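# Clip both heat sinks onto their power modules

## Task

Use each power module's spring clip to secure the heat sink already sitting on that module, pressing every clip until it snaps closed; at the end both heat sinks must still sit on their studs and both modules must lie flat on the table.

## Robot and tools

Robot: two six-joint arms, left_arm and right_arm, each ending in a two-finger parallel gripper. In the scene frame the origin is at table-top height midway between the arms' nominal bases, +z is up, +x points out over the table, and left_arm is on the +y side (image left/right does not match arm names). Calibrated bases: left_arm at (-0.055, +0.322, +0.027) m, right_arm at (+0.068, -0.513, +0.027) m, each turned slightly about z. Gripper axes: fingers point along its +z, open and close along its y; a block about 10 cm long sticks out toward its +x. end_effector_position is the point between the closed pads; closed fingertips reach about 19 mm past it, open ones about 6 mm.

Row layout (all moving tools): one row is 18 numbers, left arm first then right: dx, dy, dz, rx, ry, rz, gripper position, force_limit, speed, repeated for the right arm. The six pose numbers are an offset, not a pose: they are measured from that arm's Hand target at the start of the action or move, along the Hand target's own axes. Scale 1.0 = 0.6 m or 180 degrees, range -1 to 1; rx, ry, rz form one rotation vector. Sending zeros for an arm's six pose numbers re-requests its current Hand target (useful when the gripper settled short). Gripper position: +1 fully open (85 mm), pads touch near -0.8, -1 closes until blocked. force_limit and speed are scaled -1 to +1 (speed about 20, 85, 150 mm/s at -1, 0, +1); both start at +1. A zero in a gripper slot is a real command, so resend the last values to leave a gripper alone. A new force_limit or speed only applies after the position number changes by at least 0.01.

execute_actions(actions, cameras): actions is a list of actions; each action is a table of up to 15 rows, one per 1/30 s step, and the last row is held to fill 15 steps. Each row counts from the same start pose of that action. An empty list returns state plus all camera images.

move(target, speed, blend, stop_force, zero, blocking, cameras): target is one 18-number row or a list of up to 15 rows, all offsets from the same Hand targets. speed in m/s, 0.002 to 3.6 (default 0.25), one value or one per target. blend in metres rounds corners in a list. stop_force in N, 3 to 120, ends an arm's path on contact; do not use it when the gripper rotates, and omit it when backing away from something. zero (only with stop_force) re-zeroes the force reference. blocking=false returns early, not allowed with stop_force. Paths are straight and do not avoid obstacles or the other arm; avoid sweeping past an arm's own base. The result adds a move: line, e.g. done, off_target, moving, held, fault, and limits such as paced (pose clipped) or held (steps withheld by a check).

wait(seconds 0 to 10), stop() to brake a running move, zoom_image(camera, region [x0,y0,x1,y1] pixels, at most 504 by 504) on the latest image, zero_wrist_force(arm), and finished_scene(scene = the current scene's number), which cannot be undone; only call it once both clips are shut and stable without the robot.

Cameras: cam_head_left, cam_head_right, cam_high, cam_low, cam_left_wrist, cam_right_wrist, each 672x504. Calibration (K, distortion, T_world_to_cam) is given; fixed cameras may have shifted a few mm or degrees, and wrist camera poses come from joint readings.

Results: end_effector_position (m), end_effector_quat_wxyz and velocities in the scene frame; Hand target is the last commanded pose after clipping (orientation is clipped to within 32 degrees of the measured one per step). Joint positions, Joint torques (whole drive output, includes gravity), Wrist force and Wrist torque in the gripper's own axes, plus a line with the peak since last shown; a push from a surface reads as force into the arm. Gripper object_status: 0 moving, 1 blocked while opening, 2 blocked while closing (a grip), 3 reached target or pads met. position_measured is in counts: 3 open, 78 about 60 mm, 130 about 40 mm, 180 about 20 mm, 230 pads meeting. Joint velocities may read within noise. MOTOR HOT appears near overheating.

Hazards: arms are stiff, so a target slightly beyond a firm contact can trip a fault (about 150 N external force, or joint torque over 139 N m for shoulder/elbow, 26 N m for wrists), freezing that arm for 10 s. Press clips down slowly, with a small stop_force, and back off in the same reply. Never let the arms or their fingers touch each other hard; a gripper closing on the other arm's fingers counts as that. Avoid slamming, dropping, hard grips on parts still resting on something, and anything leaving the table. Keep heat sinks on studs and modules flat; loose parts can be nudged by outside pushes, so check images before finishing. Holding loads or straining against unreachable poses heats motors and can trigger a 30 to 60 s brake stop.

Each tool is called in YAML: its name, and indented under it one key for each argument.

## Session

execute_actions:
  actions: []

Scene clock: 0.00 s.
left_arm: end_effector_position=(+0.5078, +0.1528, +0.2721) position_measured=3 object_status=3 end_effector_quat_wxyz=(-0.051, -0.617, +0.782, -0.075) | right_arm: end_effector_position=(+0.7123, -0.2971, +0.2146) position_measured=3 object_status=3 end_effector_quat_wxyz=(-0.184, +0.601, +0.597, +0.499)
Joint positions: left_arm=[-0.407 -1.389 1.625 -1.897 -1.728 -1.795] | right_arm=[3.358 -2.123 -1.908 0.243 2.336 2.232]
Joint velocities: within noise
Joint torques (N m): no reading
Wrist force (N): no reading
Wrist torque (N m): no reading
Wrist force, peak (N): no reading
Hand target: left_arm +0.5078, +0.1528, +0.2721; -0.051, -0.617, +0.782, -0.075 | right_arm +0.7123, -0.2971, +0.2146; -0.184, +0.601, +0.597, +0.499
Tool commands: left_gripper/position=+1.0 left_gripper/force_limit=+1.0 left_gripper/speed=+1.0 right_gripper/position=+1.0 right_gripper/force_limit=+1.0 right_gripper/speed=+1.0

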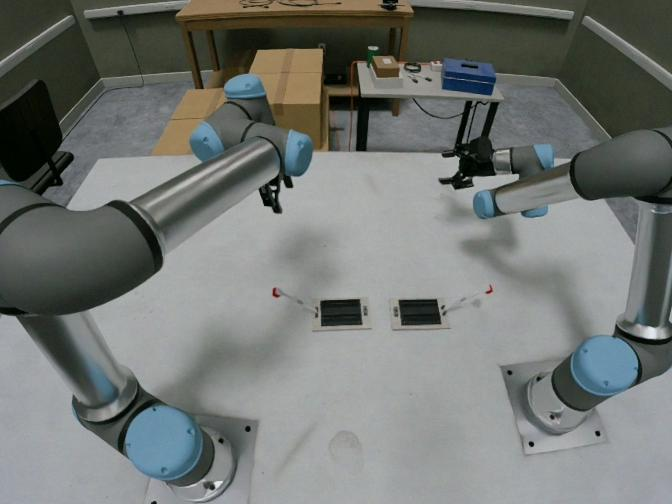

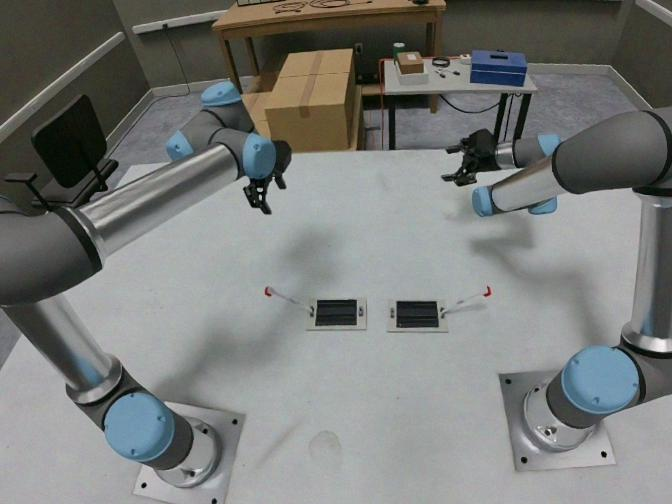

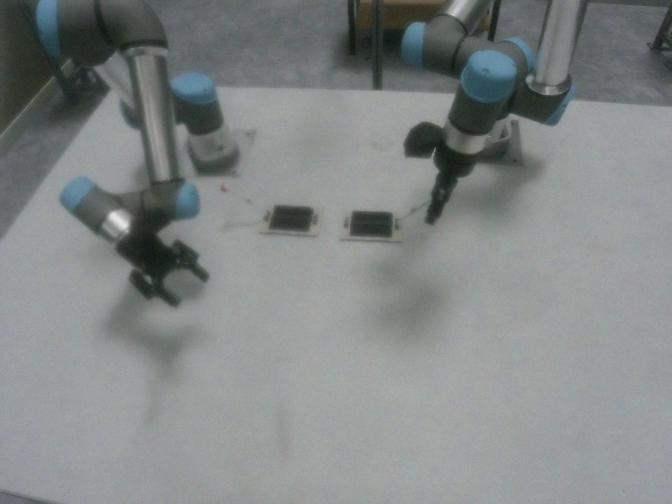

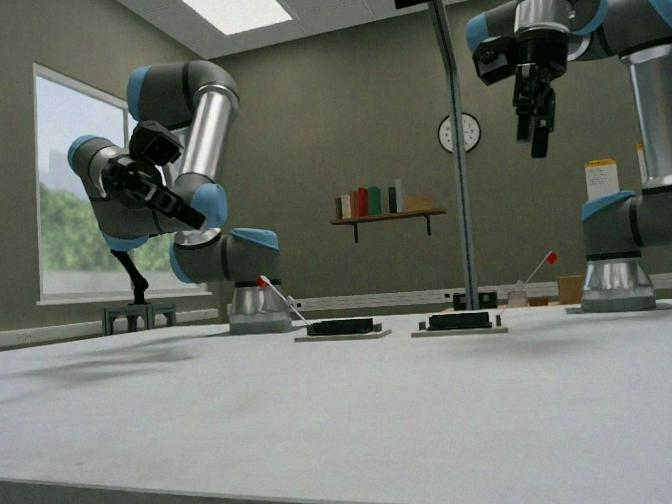

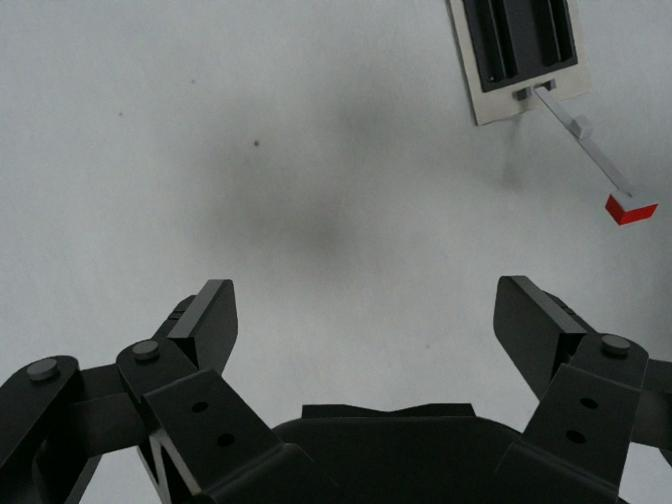

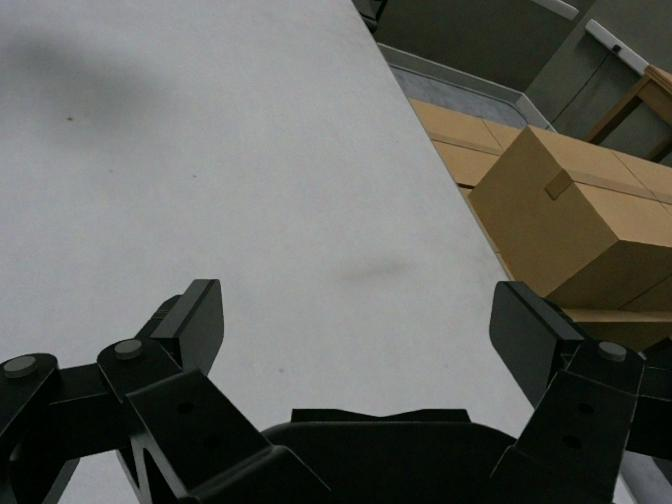

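zoom_image:
  camera: "cam_head_left"
  region: [260, 270, 510, 345]

zoom_image:
  camera: "cam_head_right"
  region: [250, 270, 500, 345]

zoom_image:
  camera: "cam_high"
  region: [200, 170, 450, 260]

zoom_image:
  camera: "cam_low"
  region: [230, 230, 570, 360]

zoom_image:
  camera: "cam_left_wrist"
  region: [430, 0, 672, 240]

Scaled by 2.016 from the camera's 672x504 image, which has a finer 960x720 frame.

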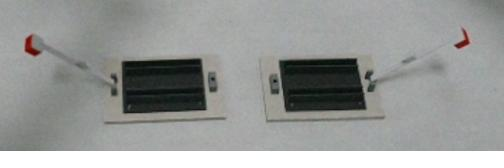

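Scaled by 2.016 from the camera's 672x504 image, which has a finer 960x720 frame.

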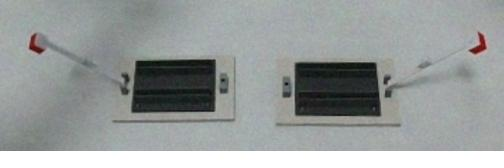

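Scaled by 2.016 from the camera's 672x504 image, which has a finer 960x720 frame.

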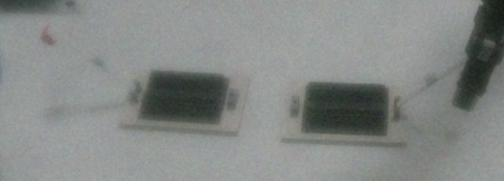

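Scaled by 1.482 from the camera's 672x504 image, which has a finer 960x720 frame.

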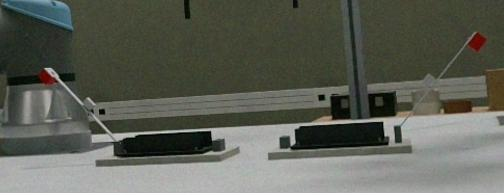

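Scaled by 2.083 from the camera's 672x504 image, which has a finer 960x720 frame.

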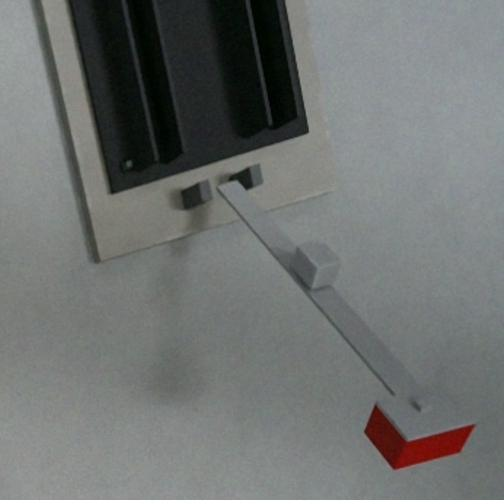

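move:
  target: [-0.035, 0.3132, -0.0372, -0.01085, -0.05685, -0.0745, -1, 0, 0, 0.1183, -0.476, -0.4567, 0.1495, -0.3241, -0.0019, -1, 0, 0]
  cameras: ["all"]

Scene clock: 84.87 s.
left_arm: end_effector_position=(+0.3297, +0.2196, +0.2804) position_measured=232 object_status=3 end_effector_quat_wxyz=(+0.000, +0.707, -0.707, +0.000) | right_arm: end_effector_position=(+0.3360, -0.4199, +0.2851) position_measured=232 object_status=3 end_effector_quat_wxyz=(+0.000, +0.707, +0.707, +0.000)
Joint positions: left_arm=[-0.558 -1.836 1.995 -1.729 -1.571 -2.173] | right_arm=[3.924 -0.966 -2.168 -1.578 1.571 2.395]
Joint torques (N m): left_arm=[8 -2.48 -35.89 -4.96 -2.51 1.3] | right_arm=[3.67 -3.45 15.93 0.56 2.02 -1.06]
Wrist force (N): left_arm=[-0.1 -0.3 0.2] | right_arm=[-2.2 -0.2 0.8]
Wrist torque (N m): left_arm=[-0.03 0.08 -0.20] | right_arm=[-0.01 0.23 0.05]
Wrist force, peak (N): left_arm=[-0.1 -1.3 0.1] | right_arm=[-2.4 -2.1 0.5]
Hand target: left_arm +0.3297, +0.2196, +0.2804; +0.000, +0.707, -0.707, +0.000 | right_arm +0.3359, -0.4200, +0.2850; +0.000, +0.707, +0.707, +0.000
Off the commanded pose: left_arm 0.000 m, 0 deg | right_arm 0.000 m, 0 deg.
move: done
camera_calibration:
cam_left_wrist: T_world_to_cam=[[-0.999989, 0.00410952, -0.00213209, 0.335664], [0.00316391, 0.942813, 0.333306, -0.281444], [0.00337989, 0.333295, -0.942816, 0.323804], [0, 0, 0, 1]] pos_world=[0.335457, 0.156047, 0.39981]
cam_right_wrist: T_world_to_cam=[[0.999711, 0.0118468, 0.0209252, -0.334228], [0.00409368, -0.941361, 0.337375, -0.475735], [0.0236949, -0.337192, -0.941138, 0.246812], [0, 0, 0, 1]] pos_world=[0.33023, -0.360656, 0.399778]

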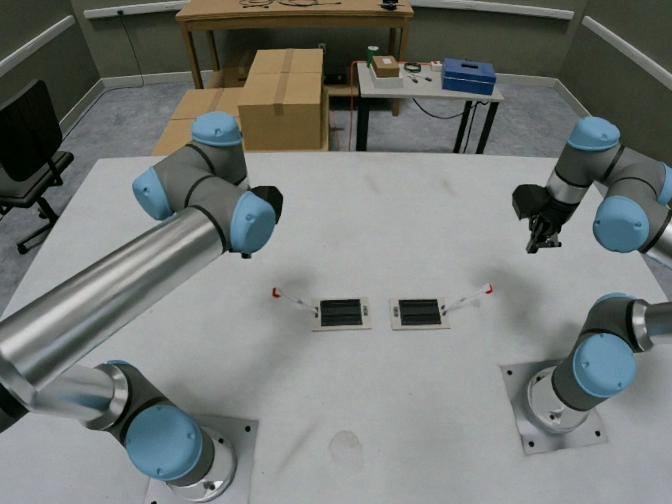

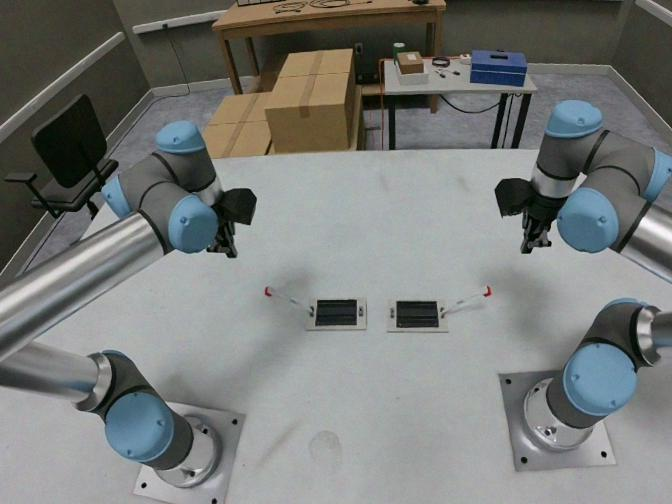

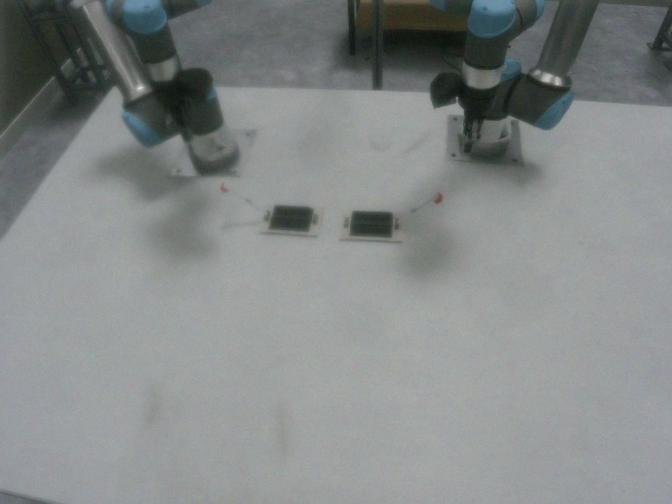

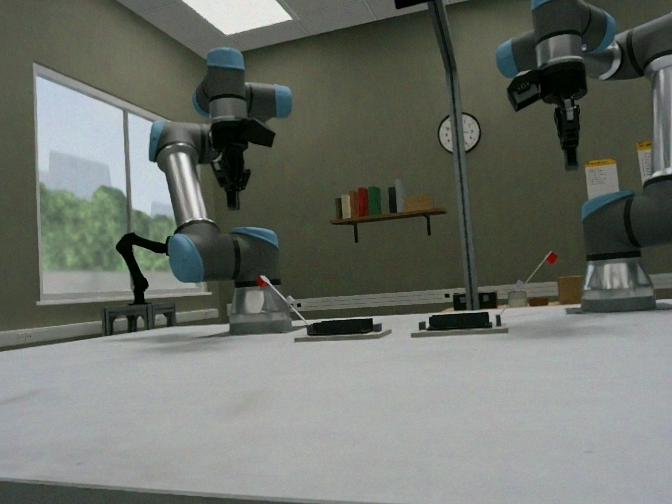

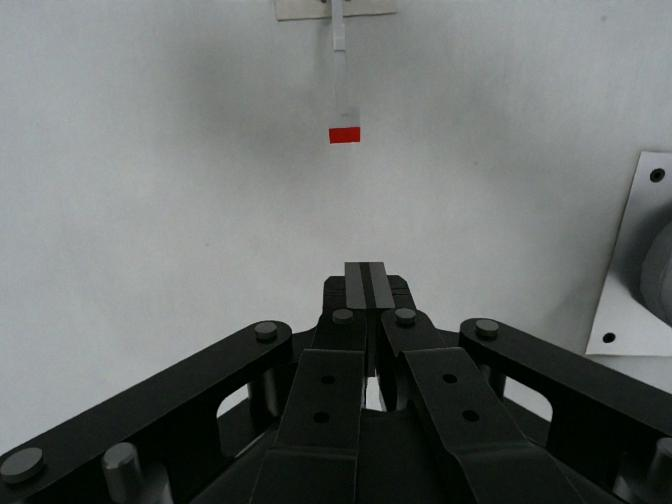

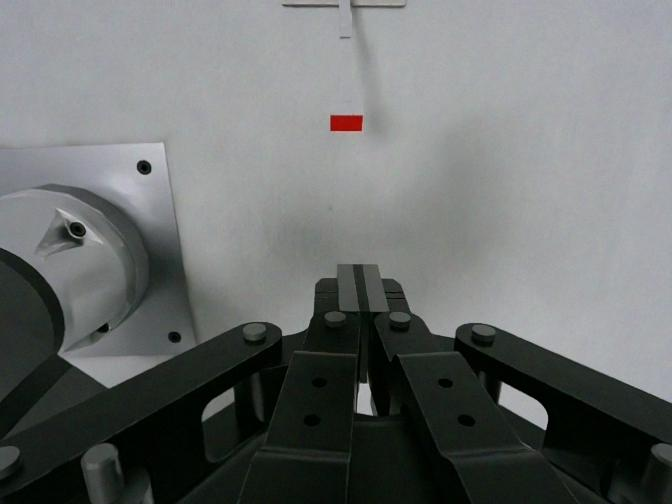

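move:
  target: [0.5667, 0, 0, 0, 0, 0, -1, 0, 0, 0, 0, 0, 0, 0, 0, -1, 0, 0]
  speed: 0.4
  cameras: ["cam_left_wrist", "cam_right_wrist"]

Scene clock: 99.63 s.
left_arm: end_effector_position=(+0.3299, -0.1203, +0.2804) position_measured=232 object_status=3 end_effector_quat_wxyz=(+0.000, +0.707, -0.707, +0.000) | right_arm: end_effector_position=(+0.3359, -0.4200, +0.2850) position_measured=232 object_status=3 end_effector_quat_wxyz=(+0.000, +0.707, +0.707, +0.000)
Joint positions: left_arm=[-1.04 -1.368 1.544 -1.746 -1.572 -2.655] | right_arm=[3.924 -0.966 -2.168 -1.578 1.571 2.395]
Joint torques (N m): left_arm=[-2.44 -28.35 -33.11 -5.09 0.85 0.09] | right_arm=[3.61 2.58 15.84 0.95 2.1 1.45]
Wrist force (N): left_arm=[-0.1 -0.1 0.4] | right_arm=[-2.3 -0.3 0.9]
Wrist torque (N m): left_arm=[-0.01 0.04 -0.20] | right_arm=[-0.03 0.25 0.05]
Wrist force, peak (N): left_arm=[4.1 -0.1 0.2] | right_arm=[-2.5 -0.3 0.7]
Hand target: left_arm +0.3299, -0.1204, +0.2804; +0.000, +0.707, -0.707, +0.000 | right_arm +0.3359, -0.4200, +0.2850; +0.000, +0.707, +0.707, +0.000
Off the commanded pose: left_arm 0.000 m, 0 deg | right_arm 0.000 m, 0 deg.
move: done
camera_calibration:
cam_left_wrist: T_world_to_cam=[[-0.99999, 0.00398086, -0.00207225, 0.337314], [0.00306224, 0.942783, 0.333393, 0.0390115], [0.00328088, 0.333384, -0.942786, 0.437127], [0, 0, 0, 1]] pos_world=[0.335757, -0.183853, 0.39981]
cam_right_wrist: T_world_to_cam=[[0.999717, 0.011846, 0.0206067, -0.334001], [0.00419513, -0.941286, 0.337584, -0.47579], [0.0233958, -0.337402, -0.94107, 0.246715], [0, 0, 0, 1]] pos_world=[0.33013, -0.360656, 0.399678]
Images, in order (width x height): cam_left_wrist 672x504, cam_right_wrist 672x504.

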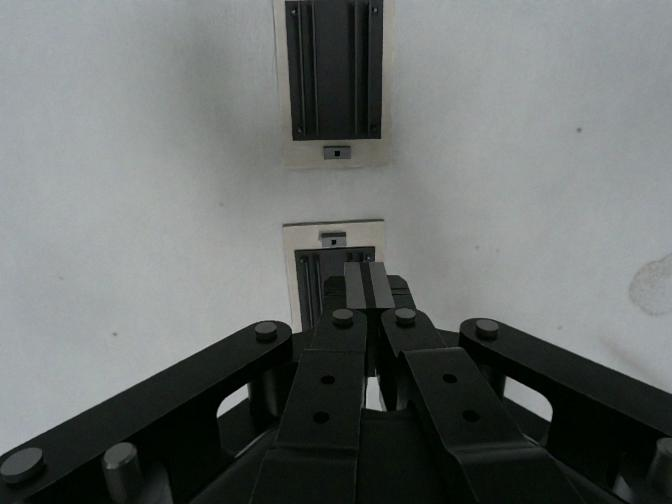

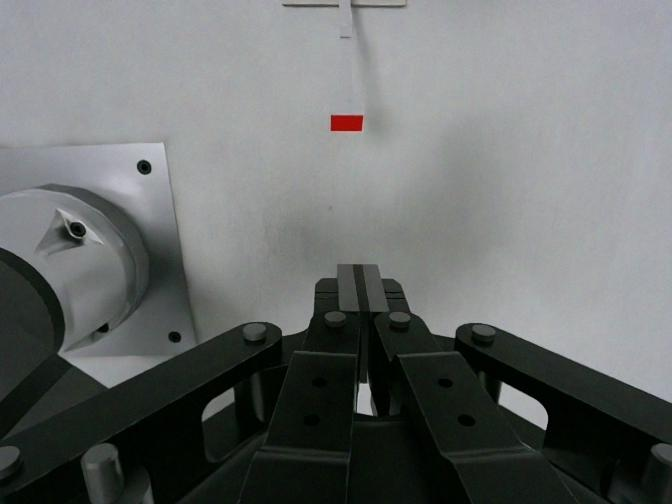

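zoom_image:
  camera: "cam_left_wrist"
  region: [240, 0, 430, 200]

zoom_image:
  camera: "cam_left_wrist"
  region: [270, 200, 400, 330]

zoom_image:
  camera: "cam_right_wrist"
  region: [240, 0, 450, 160]

Scaled by 2.520 from the camera's 672x504 image, which has a finer 960x720 frame.

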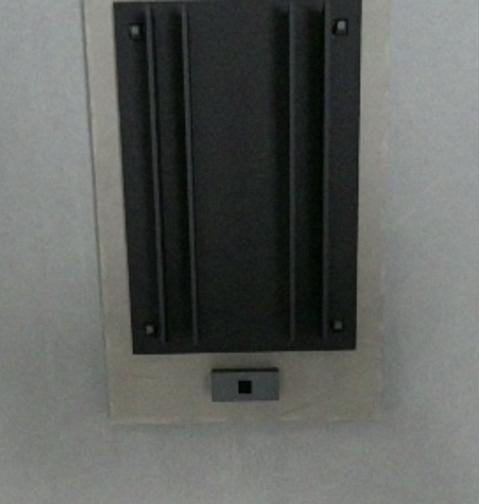

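Scaled by 3.877 from the camera's 672x504 image, which has a finer 960x720 frame.

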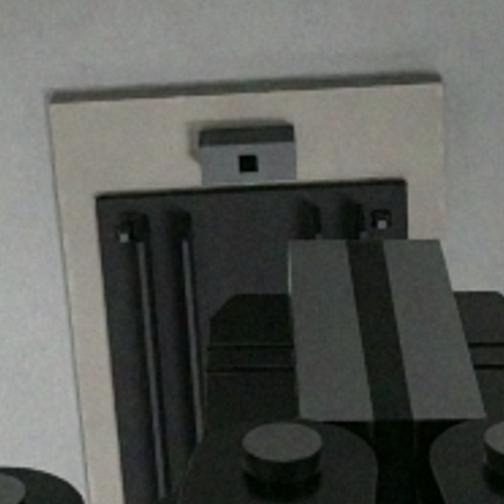

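Scaled by 2.400 from the camera's 672x504 image, which has a finer 960x720 frame.

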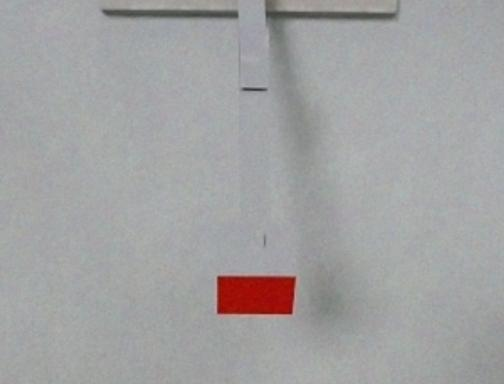

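move:
  target:
    - [-0.592, -0.005, 0, 0, 0, 0, -1, 0, 0, 0, 0, 0, 0, 0, 0, -1, 0, 0]
    - [-0.592, -0.005, 0.25, 0, 0, 0, -1, 0, 0, 0, 0, 0, 0, 0, 0, -1, 0, 0]
  speed: 0.4
  blend: [0.05, 0]
  cameras: ["cam_left_wrist", "cam_low", "cam_head_left"]

Scene clock: 150.33 s.
left_arm: end_effector_position=(+0.3326, +0.2347, +0.1305) position_measured=232 object_status=3 end_effector_quat_wxyz=(+0.000, +0.707, -0.707, +0.000) | right_arm: end_effector_position=(+0.3359, -0.4200, +0.2850) position_measured=232 object_status=3 end_effector_quat_wxyz=(+0.000, +0.707, +0.707, +0.000)
Joint positions: left_arm=[-0.519 -1.681 2.29 -2.179 -1.571 -2.135] | right_arm=[3.924 -0.966 -2.168 -1.578 1.571 2.395]
Joint torques (N m): left_arm=[6.55 -15.75 -13.46 -5.17 1.99 0.43] | right_arm=[-1.31 6.67 15.81 1.59 1.99 -0.23]
Wrist force (N): left_arm=[-0.1 -0.4 -0.2] | right_arm=[-2.2 -0.4 0.8]
Wrist torque (N m): left_arm=[-0.05 0.06 -0.21] | right_arm=[-0.05 0.22 0.04]
Wrist force, peak (N): left_arm=[-2.8 -0.4 -3.2] | right_arm=[-2.5 -0.2 1.1]
Hand target: left_arm +0.3326, +0.2348, +0.1304; +0.000, +0.707, -0.707, +0.000 | right_arm +0.3359, -0.4200, +0.2850; +0.000, +0.707, +0.707, +0.000
Off the commanded pose: left_arm 0.000 m, 0 deg | right_arm 0.000 m, 0 deg.
move: done
camera_calibration:
cam_left_wrist: T_world_to_cam=[[-0.999989, 0.00410811, -0.00213261, 0.338182], [0.00316241, 0.942813, 0.333306, -0.245821], [0.00337991, 0.333295, -0.942816, 0.1774], [0, 0, 0, 1]] pos_world=[0.338357, 0.171247, 0.24991]
Images, in order (width x height): cam_head_left 672x504, cam_low 672x504, cam_left_wrist 672x504.

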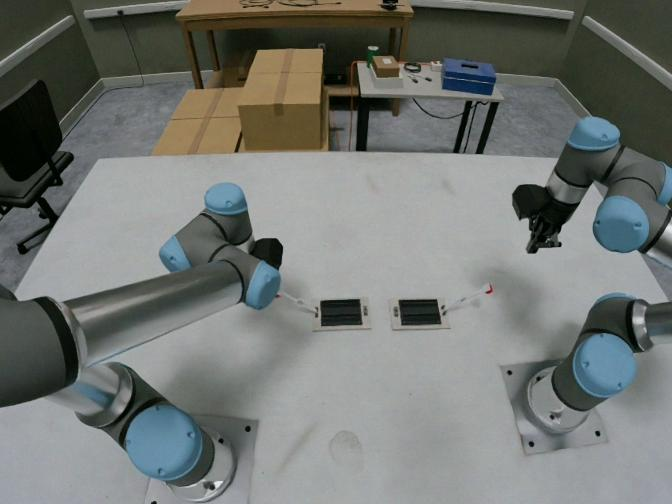

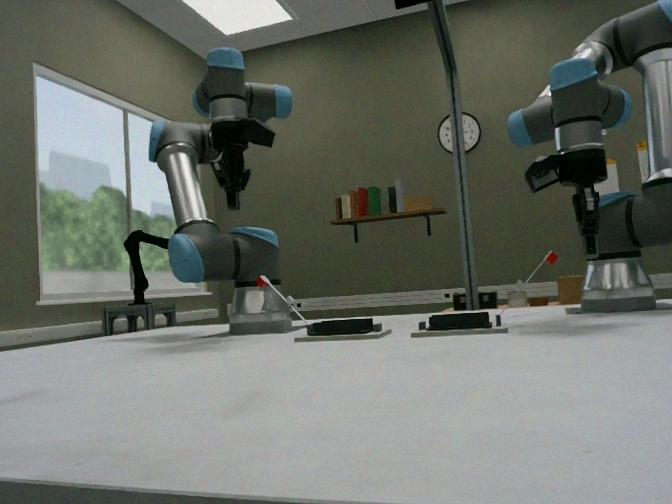

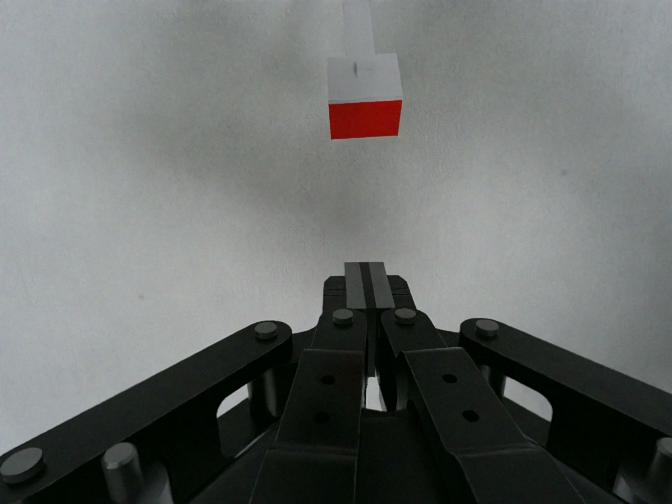

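move:
  target:
    - [0, 0, 0.0423, 0, 0, 0, -1, 0, 0, 0, 0, 0, 0, 0, 0, -1, 0, 0]
    - [0.2255, -0.005, -0.0243, 0, 0, 0, -1, 0, 0, 0, 0, 0, 0, 0, 0, -1, 0, 0]
  speed: [0.2, 0.08]
  blend: [0.01, 0]
  stop_force: 15
  cameras: ["cam_left_wrist", "cam_low", "cam_head_left"]

Scene clock: 171.67 s.
left_arm: end_effector_position=(+0.3349, +0.1334, +0.1351) position_measured=232 object_status=3 end_effector_quat_wxyz=(+0.000, +0.707, -0.707, +0.000) | right_arm: end_effector_position=(+0.3359, -0.4200, +0.2850) position_measured=232 object_status=3 end_effector_quat_wxyz=(+0.000, +0.707, +0.707, +0.000)
Joint positions: left_arm=[-0.719 -1.595 2.198 -2.173 -1.572 -2.334] | right_arm=[3.924 -0.966 -2.168 -1.578 1.571 2.395]
Joint torques (N m): left_arm=[-15.53 -2.83 -19.26 0.9 -2.35 -1.92] | right_arm=[-4.78 5.94 16.56 1.99 2.01 -2.23]
Wrist force (N): left_arm=[-17.2 -0.3 -39.2] | right_arm=[-2.1 -0.2 1.0]
Wrist torque (N m): left_arm=[0.38 1.04 -0.22] | right_arm=[-0.01 0.22 0.05]
Wrist force, peak (N): left_arm=[-22.9 0.4 -59.8] | right_arm=[-2.6 -0.4 0.8]
Hand target: left_arm +0.3349, +0.1334, +0.1351; +0.000, +0.707, -0.707, +0.000 (not the last commanded pose) | right_arm +0.3359, -0.4200, +0.2850; +0.000, +0.707, +0.707, +0.000
Off the commanded pose: left_arm 0.035 m, 0 deg | right_arm 0.000 m, 0 deg.
move: contact (left_arm); path passed 1 of 2 targets
camera_calibration:
cam_left_wrist: T_world_to_cam=[[-0.999989, 0.00398897, -0.00239043, 0.340981], [0.00296574, 0.942962, 0.332886, -0.151693], [0.00358196, 0.332875, -0.942964, 0.215489], [0, 0, 0, 1]] pos_world=[0.340656, 0.0699492, 0.25451]
Images, in order (width x height): cam_head_left 672x504, cam_low 672x504, cam_left_wrist 672x504.

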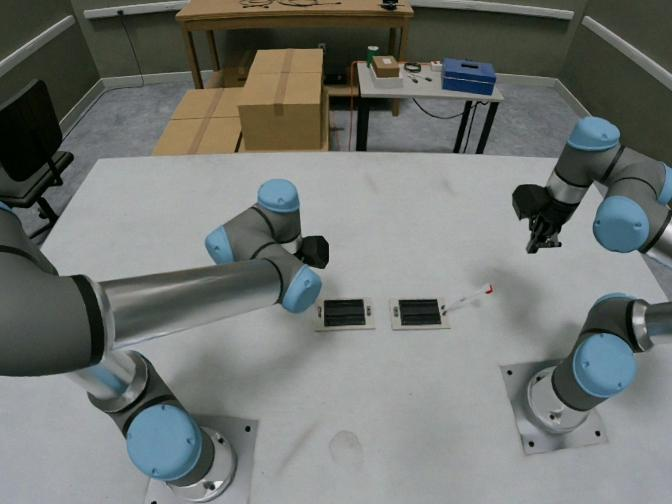

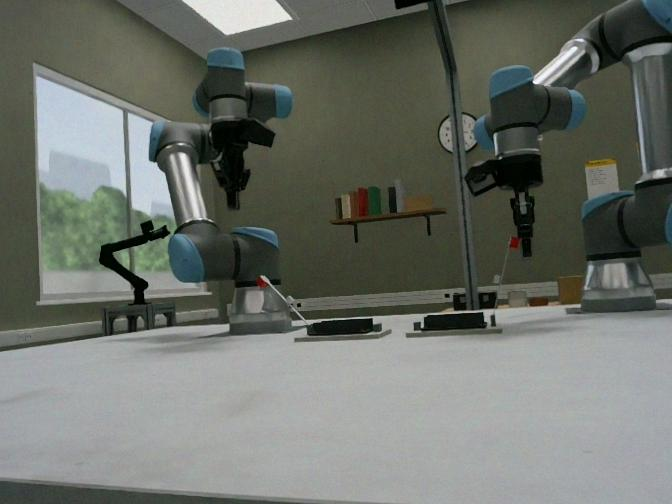

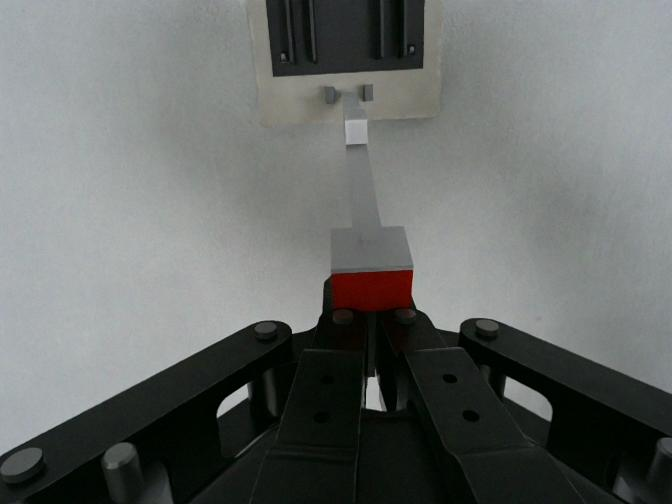

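zoom_image:
  camera: "cam_low"
  region: [400, 150, 600, 350]

zoom_image:
  camera: "cam_left_wrist"
  region: [240, 60, 490, 340]

Scaled by 2.520 from the camera's 672x504 image, which has a finer 960x720 frame.

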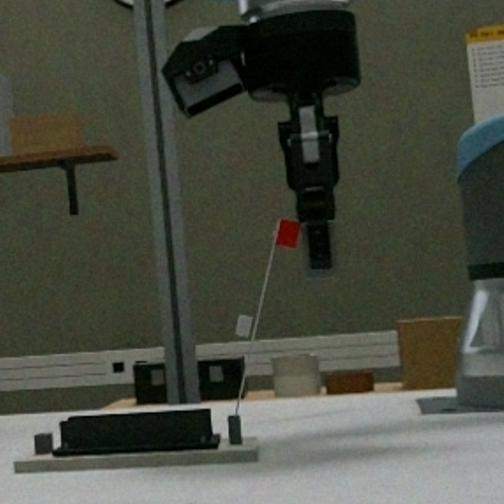

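Scaled by 1.800 from the camera's 672x504 image, which has a finer 960x720 frame.

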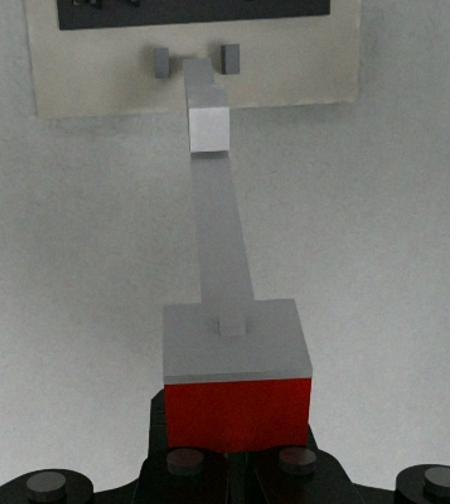

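move:
  target: [0, 0, -0.045, 0, 0, 0, -1, 0, 0, 0, 0, 0, 0, 0, 0, -1, 0, 0]
  speed: 0.1
  cameras: ["cam_left_wrist", "cam_low", "cam_head_left"]

zoom_image:
  camera: "cam_low"
  region: [400, 150, 600, 350]

Scene clock: 184.30 s.
left_arm: end_effector_position=(+0.3350, +0.1334, +0.1622) position_measured=232 object_status=3 end_effector_quat_wxyz=(+0.000, +0.707, -0.707, +0.000) end_effector_velocity=(+0.000, +0.000, -0.001) end_effector_angular_velocity=(+0.000, +0.000, +0.000) | right_arm: end_effector_position=(+0.3359, -0.4200, +0.2850) position_measured=232 object_status=3 end_effector_quat_wxyz=(+0.000, +0.707, +0.707, +0.000)
Joint positions: left_arm=[-0.719 -1.637 2.155 -2.09 -1.572 -2.334] | right_arm=[3.924 -0.966 -2.168 -1.578 1.571 2.395]
Joint velocities: left_arm=[0 0.002 0.003 -0.005 0 0.001] | right_arm=[within noise]
Joint torques (N m): left_arm=[8 -7.52 -14.14 -5.17 -1.84 1.42] | right_arm=[-4.81 5.95 15.54 2.5 1.86 -2.42]
Wrist force (N): left_arm=[0.4 -0.1 0.1] | right_arm=[-2.2 -0.3 1.0]
Wrist torque (N m): left_arm=[0.01 -0.06 -0.09] | right_arm=[-0.03 0.23 0.05]
Wrist force, peak (N): left_arm=[-17.8 -0.2 -41.2] | right_arm=[-2.5 -0.2 1.1]
Hand target: left_arm +0.3349, +0.1334, +0.1621; +0.000, +0.707, -0.707, +0.000 | right_arm +0.3359, -0.4200, +0.2850; +0.000, +0.707, +0.707, +0.000
Off the commanded pose: left_arm 0.000 m, 0 deg | right_arm 0.000 m, 0 deg.
move: done
camera_calibration:
cam_left_wrist: T_world_to_cam=[[-0.999989, 0.00396303, -0.00261343, 0.34111], [0.00286789, 0.943037, 0.332676, -0.160661], [0.00378297, 0.332665, -0.943037, 0.241104], [0, 0, 0, 1]] pos_world=[0.340655, 0.0699501, 0.28171]
Images, in order (width x height): cam_head_left 672x504, cam_low 672x504, cam_left_wrist 672x504.

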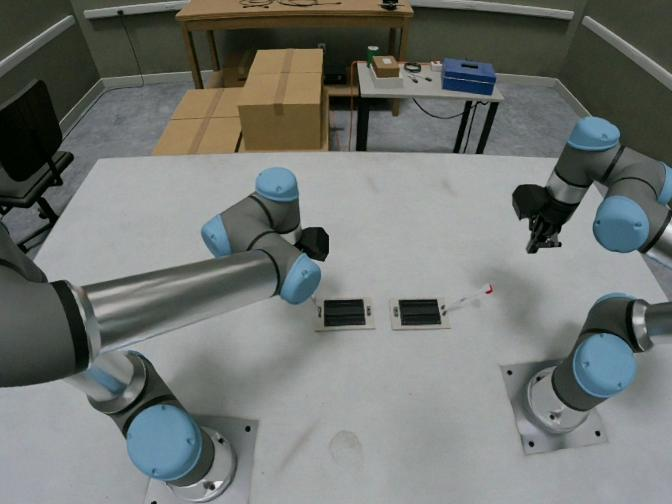

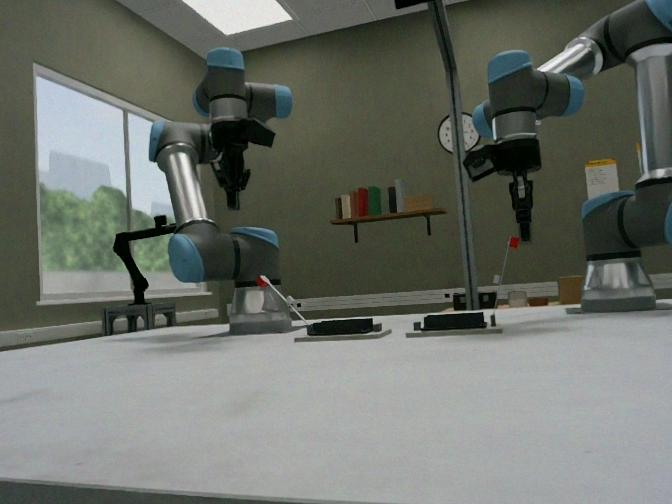

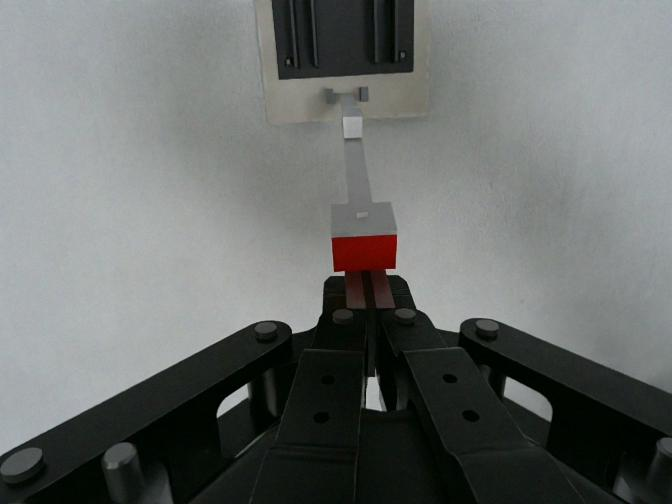

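Scaled by 2.520 from the camera's 672x504 image, which has a finer 960x720 frame.

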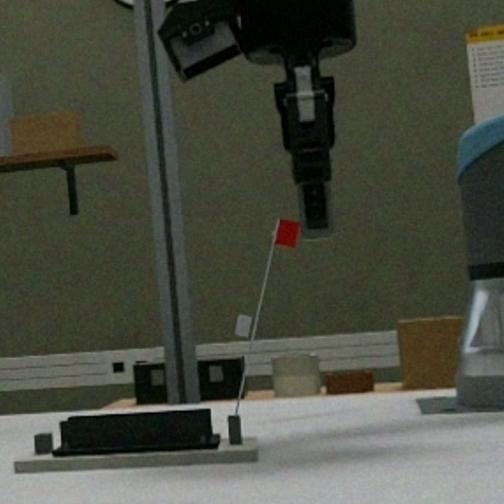

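move:
  target: [0.107, -0.0035, 0, 0, 0, 0, -1, 0, 0, 0, 0, 0, 0, 0, 0, -1, 0, 0]
  speed: 0.06
  stop_force: 10
  cameras: ["cam_left_wrist", "cam_low", "cam_head_left"]

zoom_image:
  camera: "cam_low"
  region: [400, 150, 600, 350]

Scene clock: 192.83 s.
left_arm: end_effector_position=(+0.3371, +0.0692, +0.1621) position_measured=232 object_status=3 end_effector_quat_wxyz=(+0.000, +0.707, -0.707, +0.000) | right_arm: end_effector_position=(+0.3359, -0.4200, +0.2850) position_measured=232 object_status=3 end_effector_quat_wxyz=(+0.000, +0.707, +0.707, +0.000)
Joint positions: left_arm=[-0.818 -1.553 2.075 -2.092 -1.572 -2.433] | right_arm=[3.924 -0.966 -2.168 -1.578 1.571 2.395]
Joint torques (N m): left_arm=[8.65 -34.63 -13.54 -1.2 0.3 1.72] | right_arm=[-5.65 6.61 17.88 3.15 1.83 -2.34]
Wrist force (N): left_arm=[0.3 -0.2 -0.2] | right_arm=[-2.3 0.0 0.9]
Wrist torque (N m): left_arm=[0.00 -0.02 -0.19] | right_arm=[0.01 0.24 0.05]
Wrist force, peak (N): left_arm=[1.1 0.1 0.0] | right_arm=[-2.5 -0.3 0.8]
Hand target: left_arm +0.3371, +0.0692, +0.1621; +0.000, +0.707, -0.707, +0.000 | right_arm +0.3359, -0.4200, +0.2850; +0.000, +0.707, +0.707, +0.000
Off the commanded pose: left_arm 0.000 m, 0 deg | right_arm 0.000 m, 0 deg.
move: done
camera_calibration:
cam_left_wrist: T_world_to_cam=[[-0.999989, 0.00398897, -0.00239043, 0.343502], [0.00296574, 0.942962, 0.332886, -0.100149], [0.00358196, 0.332875, -0.942964, 0.262312], [0, 0, 0, 1]] pos_world=[0.342856, 0.00574918, 0.28151]
Images, in order (width x height): cam_head_left 672x504, cam_low 672x504, cam_left_wrist 672x504.

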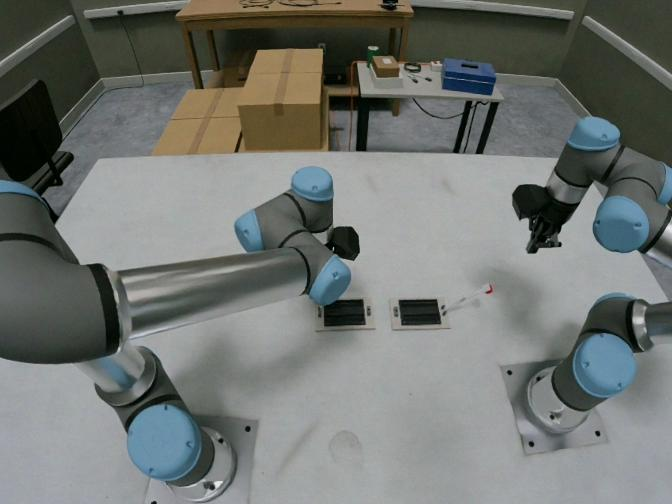

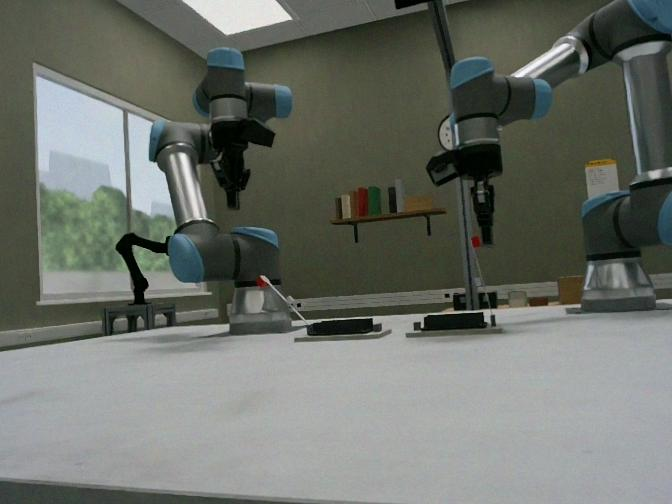

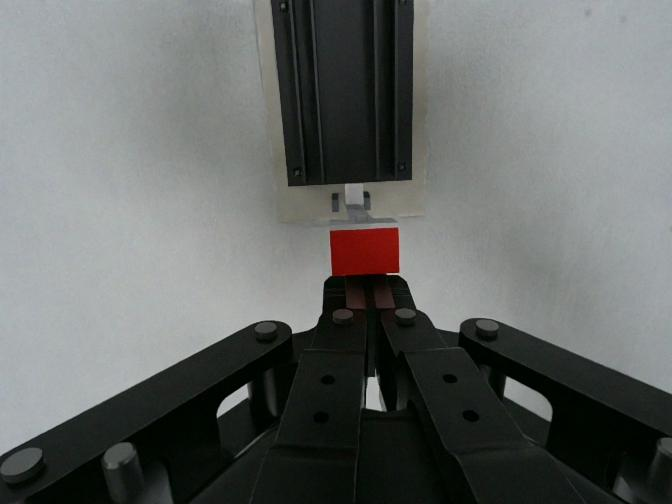

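Scaled by 2.520 from the camera's 672x504 image, which has a finer 960x720 frame.

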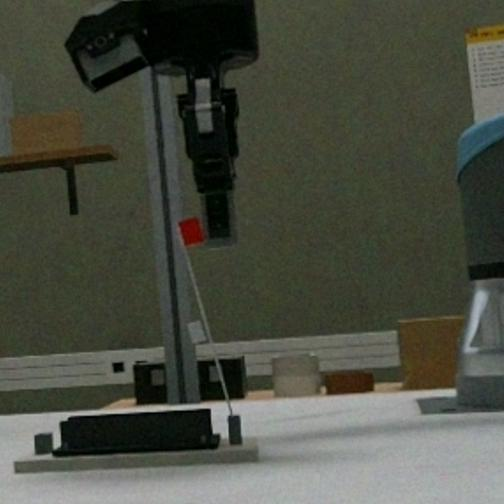

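move:
  target:
    - [0.073, -0.0025, 0.005, 0, 0, 0, -1, 0, 0, 0, 0, 0, 0, 0, 0, -1, 0, 0]
    - [0.1228, -0.004, 0.0352, 0, 0, 0, -1, 0, 0, 0, 0, 0, 0, 0, 0, -1, 0, 0]
    - [0.172, -0.0057, 0.0702, 0, 0, 0, -1, 0, 0, 0, 0, 0, 0, 0, 0, -1, 0, 0]
  speed: 0.06
  blend: [0.01, 0.01, 0]
  stop_force: 10
  cameras: ["cam_left_wrist", "cam_low", "cam_head_left"]

zoom_image:
  camera: "cam_low"
  region: [380, 150, 580, 350]

Scene clock: 209.53 s.
left_arm: end_effector_position=(+0.3405, -0.0340, +0.1200) position_measured=232 object_status=3 end_effector_quat_wxyz=(+0.000, +0.707, -0.707, +0.000) | right_arm: end_effector_position=(+0.3359, -0.4200, +0.2850) position_measured=232 object_status=3 end_effector_quat_wxyz=(+0.000, +0.707, +0.707, +0.000)
Joint positions: left_arm=[-0.942 -1.344 1.96 -2.187 -1.572 -2.557] | right_arm=[3.924 -0.966 -2.168 -1.578 1.571 2.395]
Joint torques (N m): left_arm=[8.52 -45.37 -12.58 -1.34 1.79 1.72] | right_arm=[-4.56 6.78 17.82 3.63 1.94 -2.39]
Wrist force (N): left_arm=[0.3 -0.2 0.4] | right_arm=[-2.2 -0.5 0.8]
Wrist torque (N m): left_arm=[-0.03 -0.01 -0.10] | right_arm=[-0.06 0.22 0.05]
Wrist force, peak (N): left_arm=[0.9 -0.4 0.7] | right_arm=[-2.6 -0.4 0.7]
Hand target: left_arm +0.3405, -0.0340, +0.1200; +0.000, +0.707, -0.707, +0.000 | right_arm +0.3359, -0.4200, +0.2850; +0.000, +0.707, +0.707, +0.000
Off the commanded pose: left_arm 0.000 m, 0 deg | right_arm 0.000 m, 0 deg.
move: done
camera_calibration:
cam_left_wrist: T_world_to_cam=[[-0.999989, 0.00398897, -0.00239043, 0.347213], [0.00296574, 0.942962, 0.332886, 0.011136], [0.00358196, 0.332875, -0.942964, 0.257048], [0, 0, 0, 1]] pos_world=[0.346256, -0.0974508, 0.23951]
Images, in order (width x height): cam_head_left 672x504, cam_low 672x504, cam_left_wrist 672x504.

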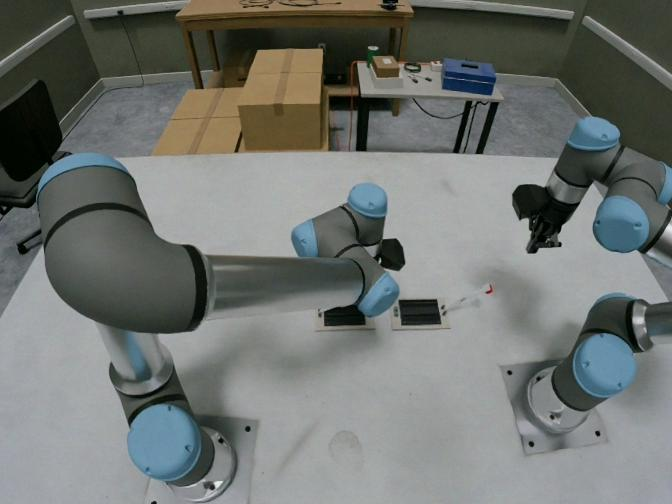

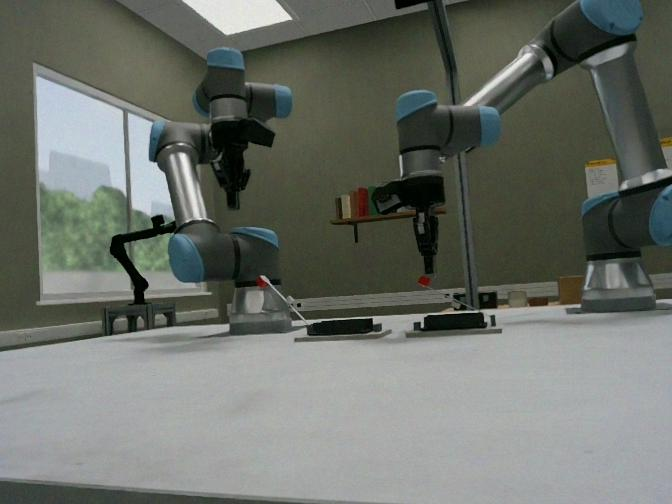

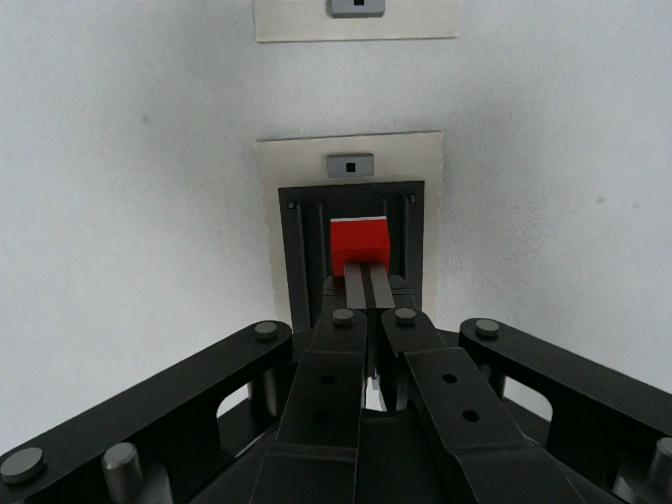

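Scaled by 2.520 from the camera's 672x504 image, which has a finer 960x720 frame.

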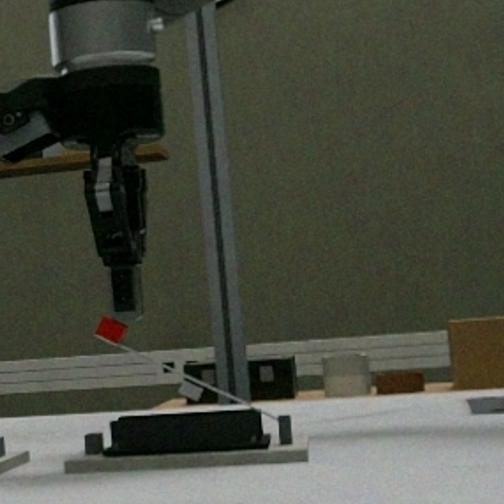

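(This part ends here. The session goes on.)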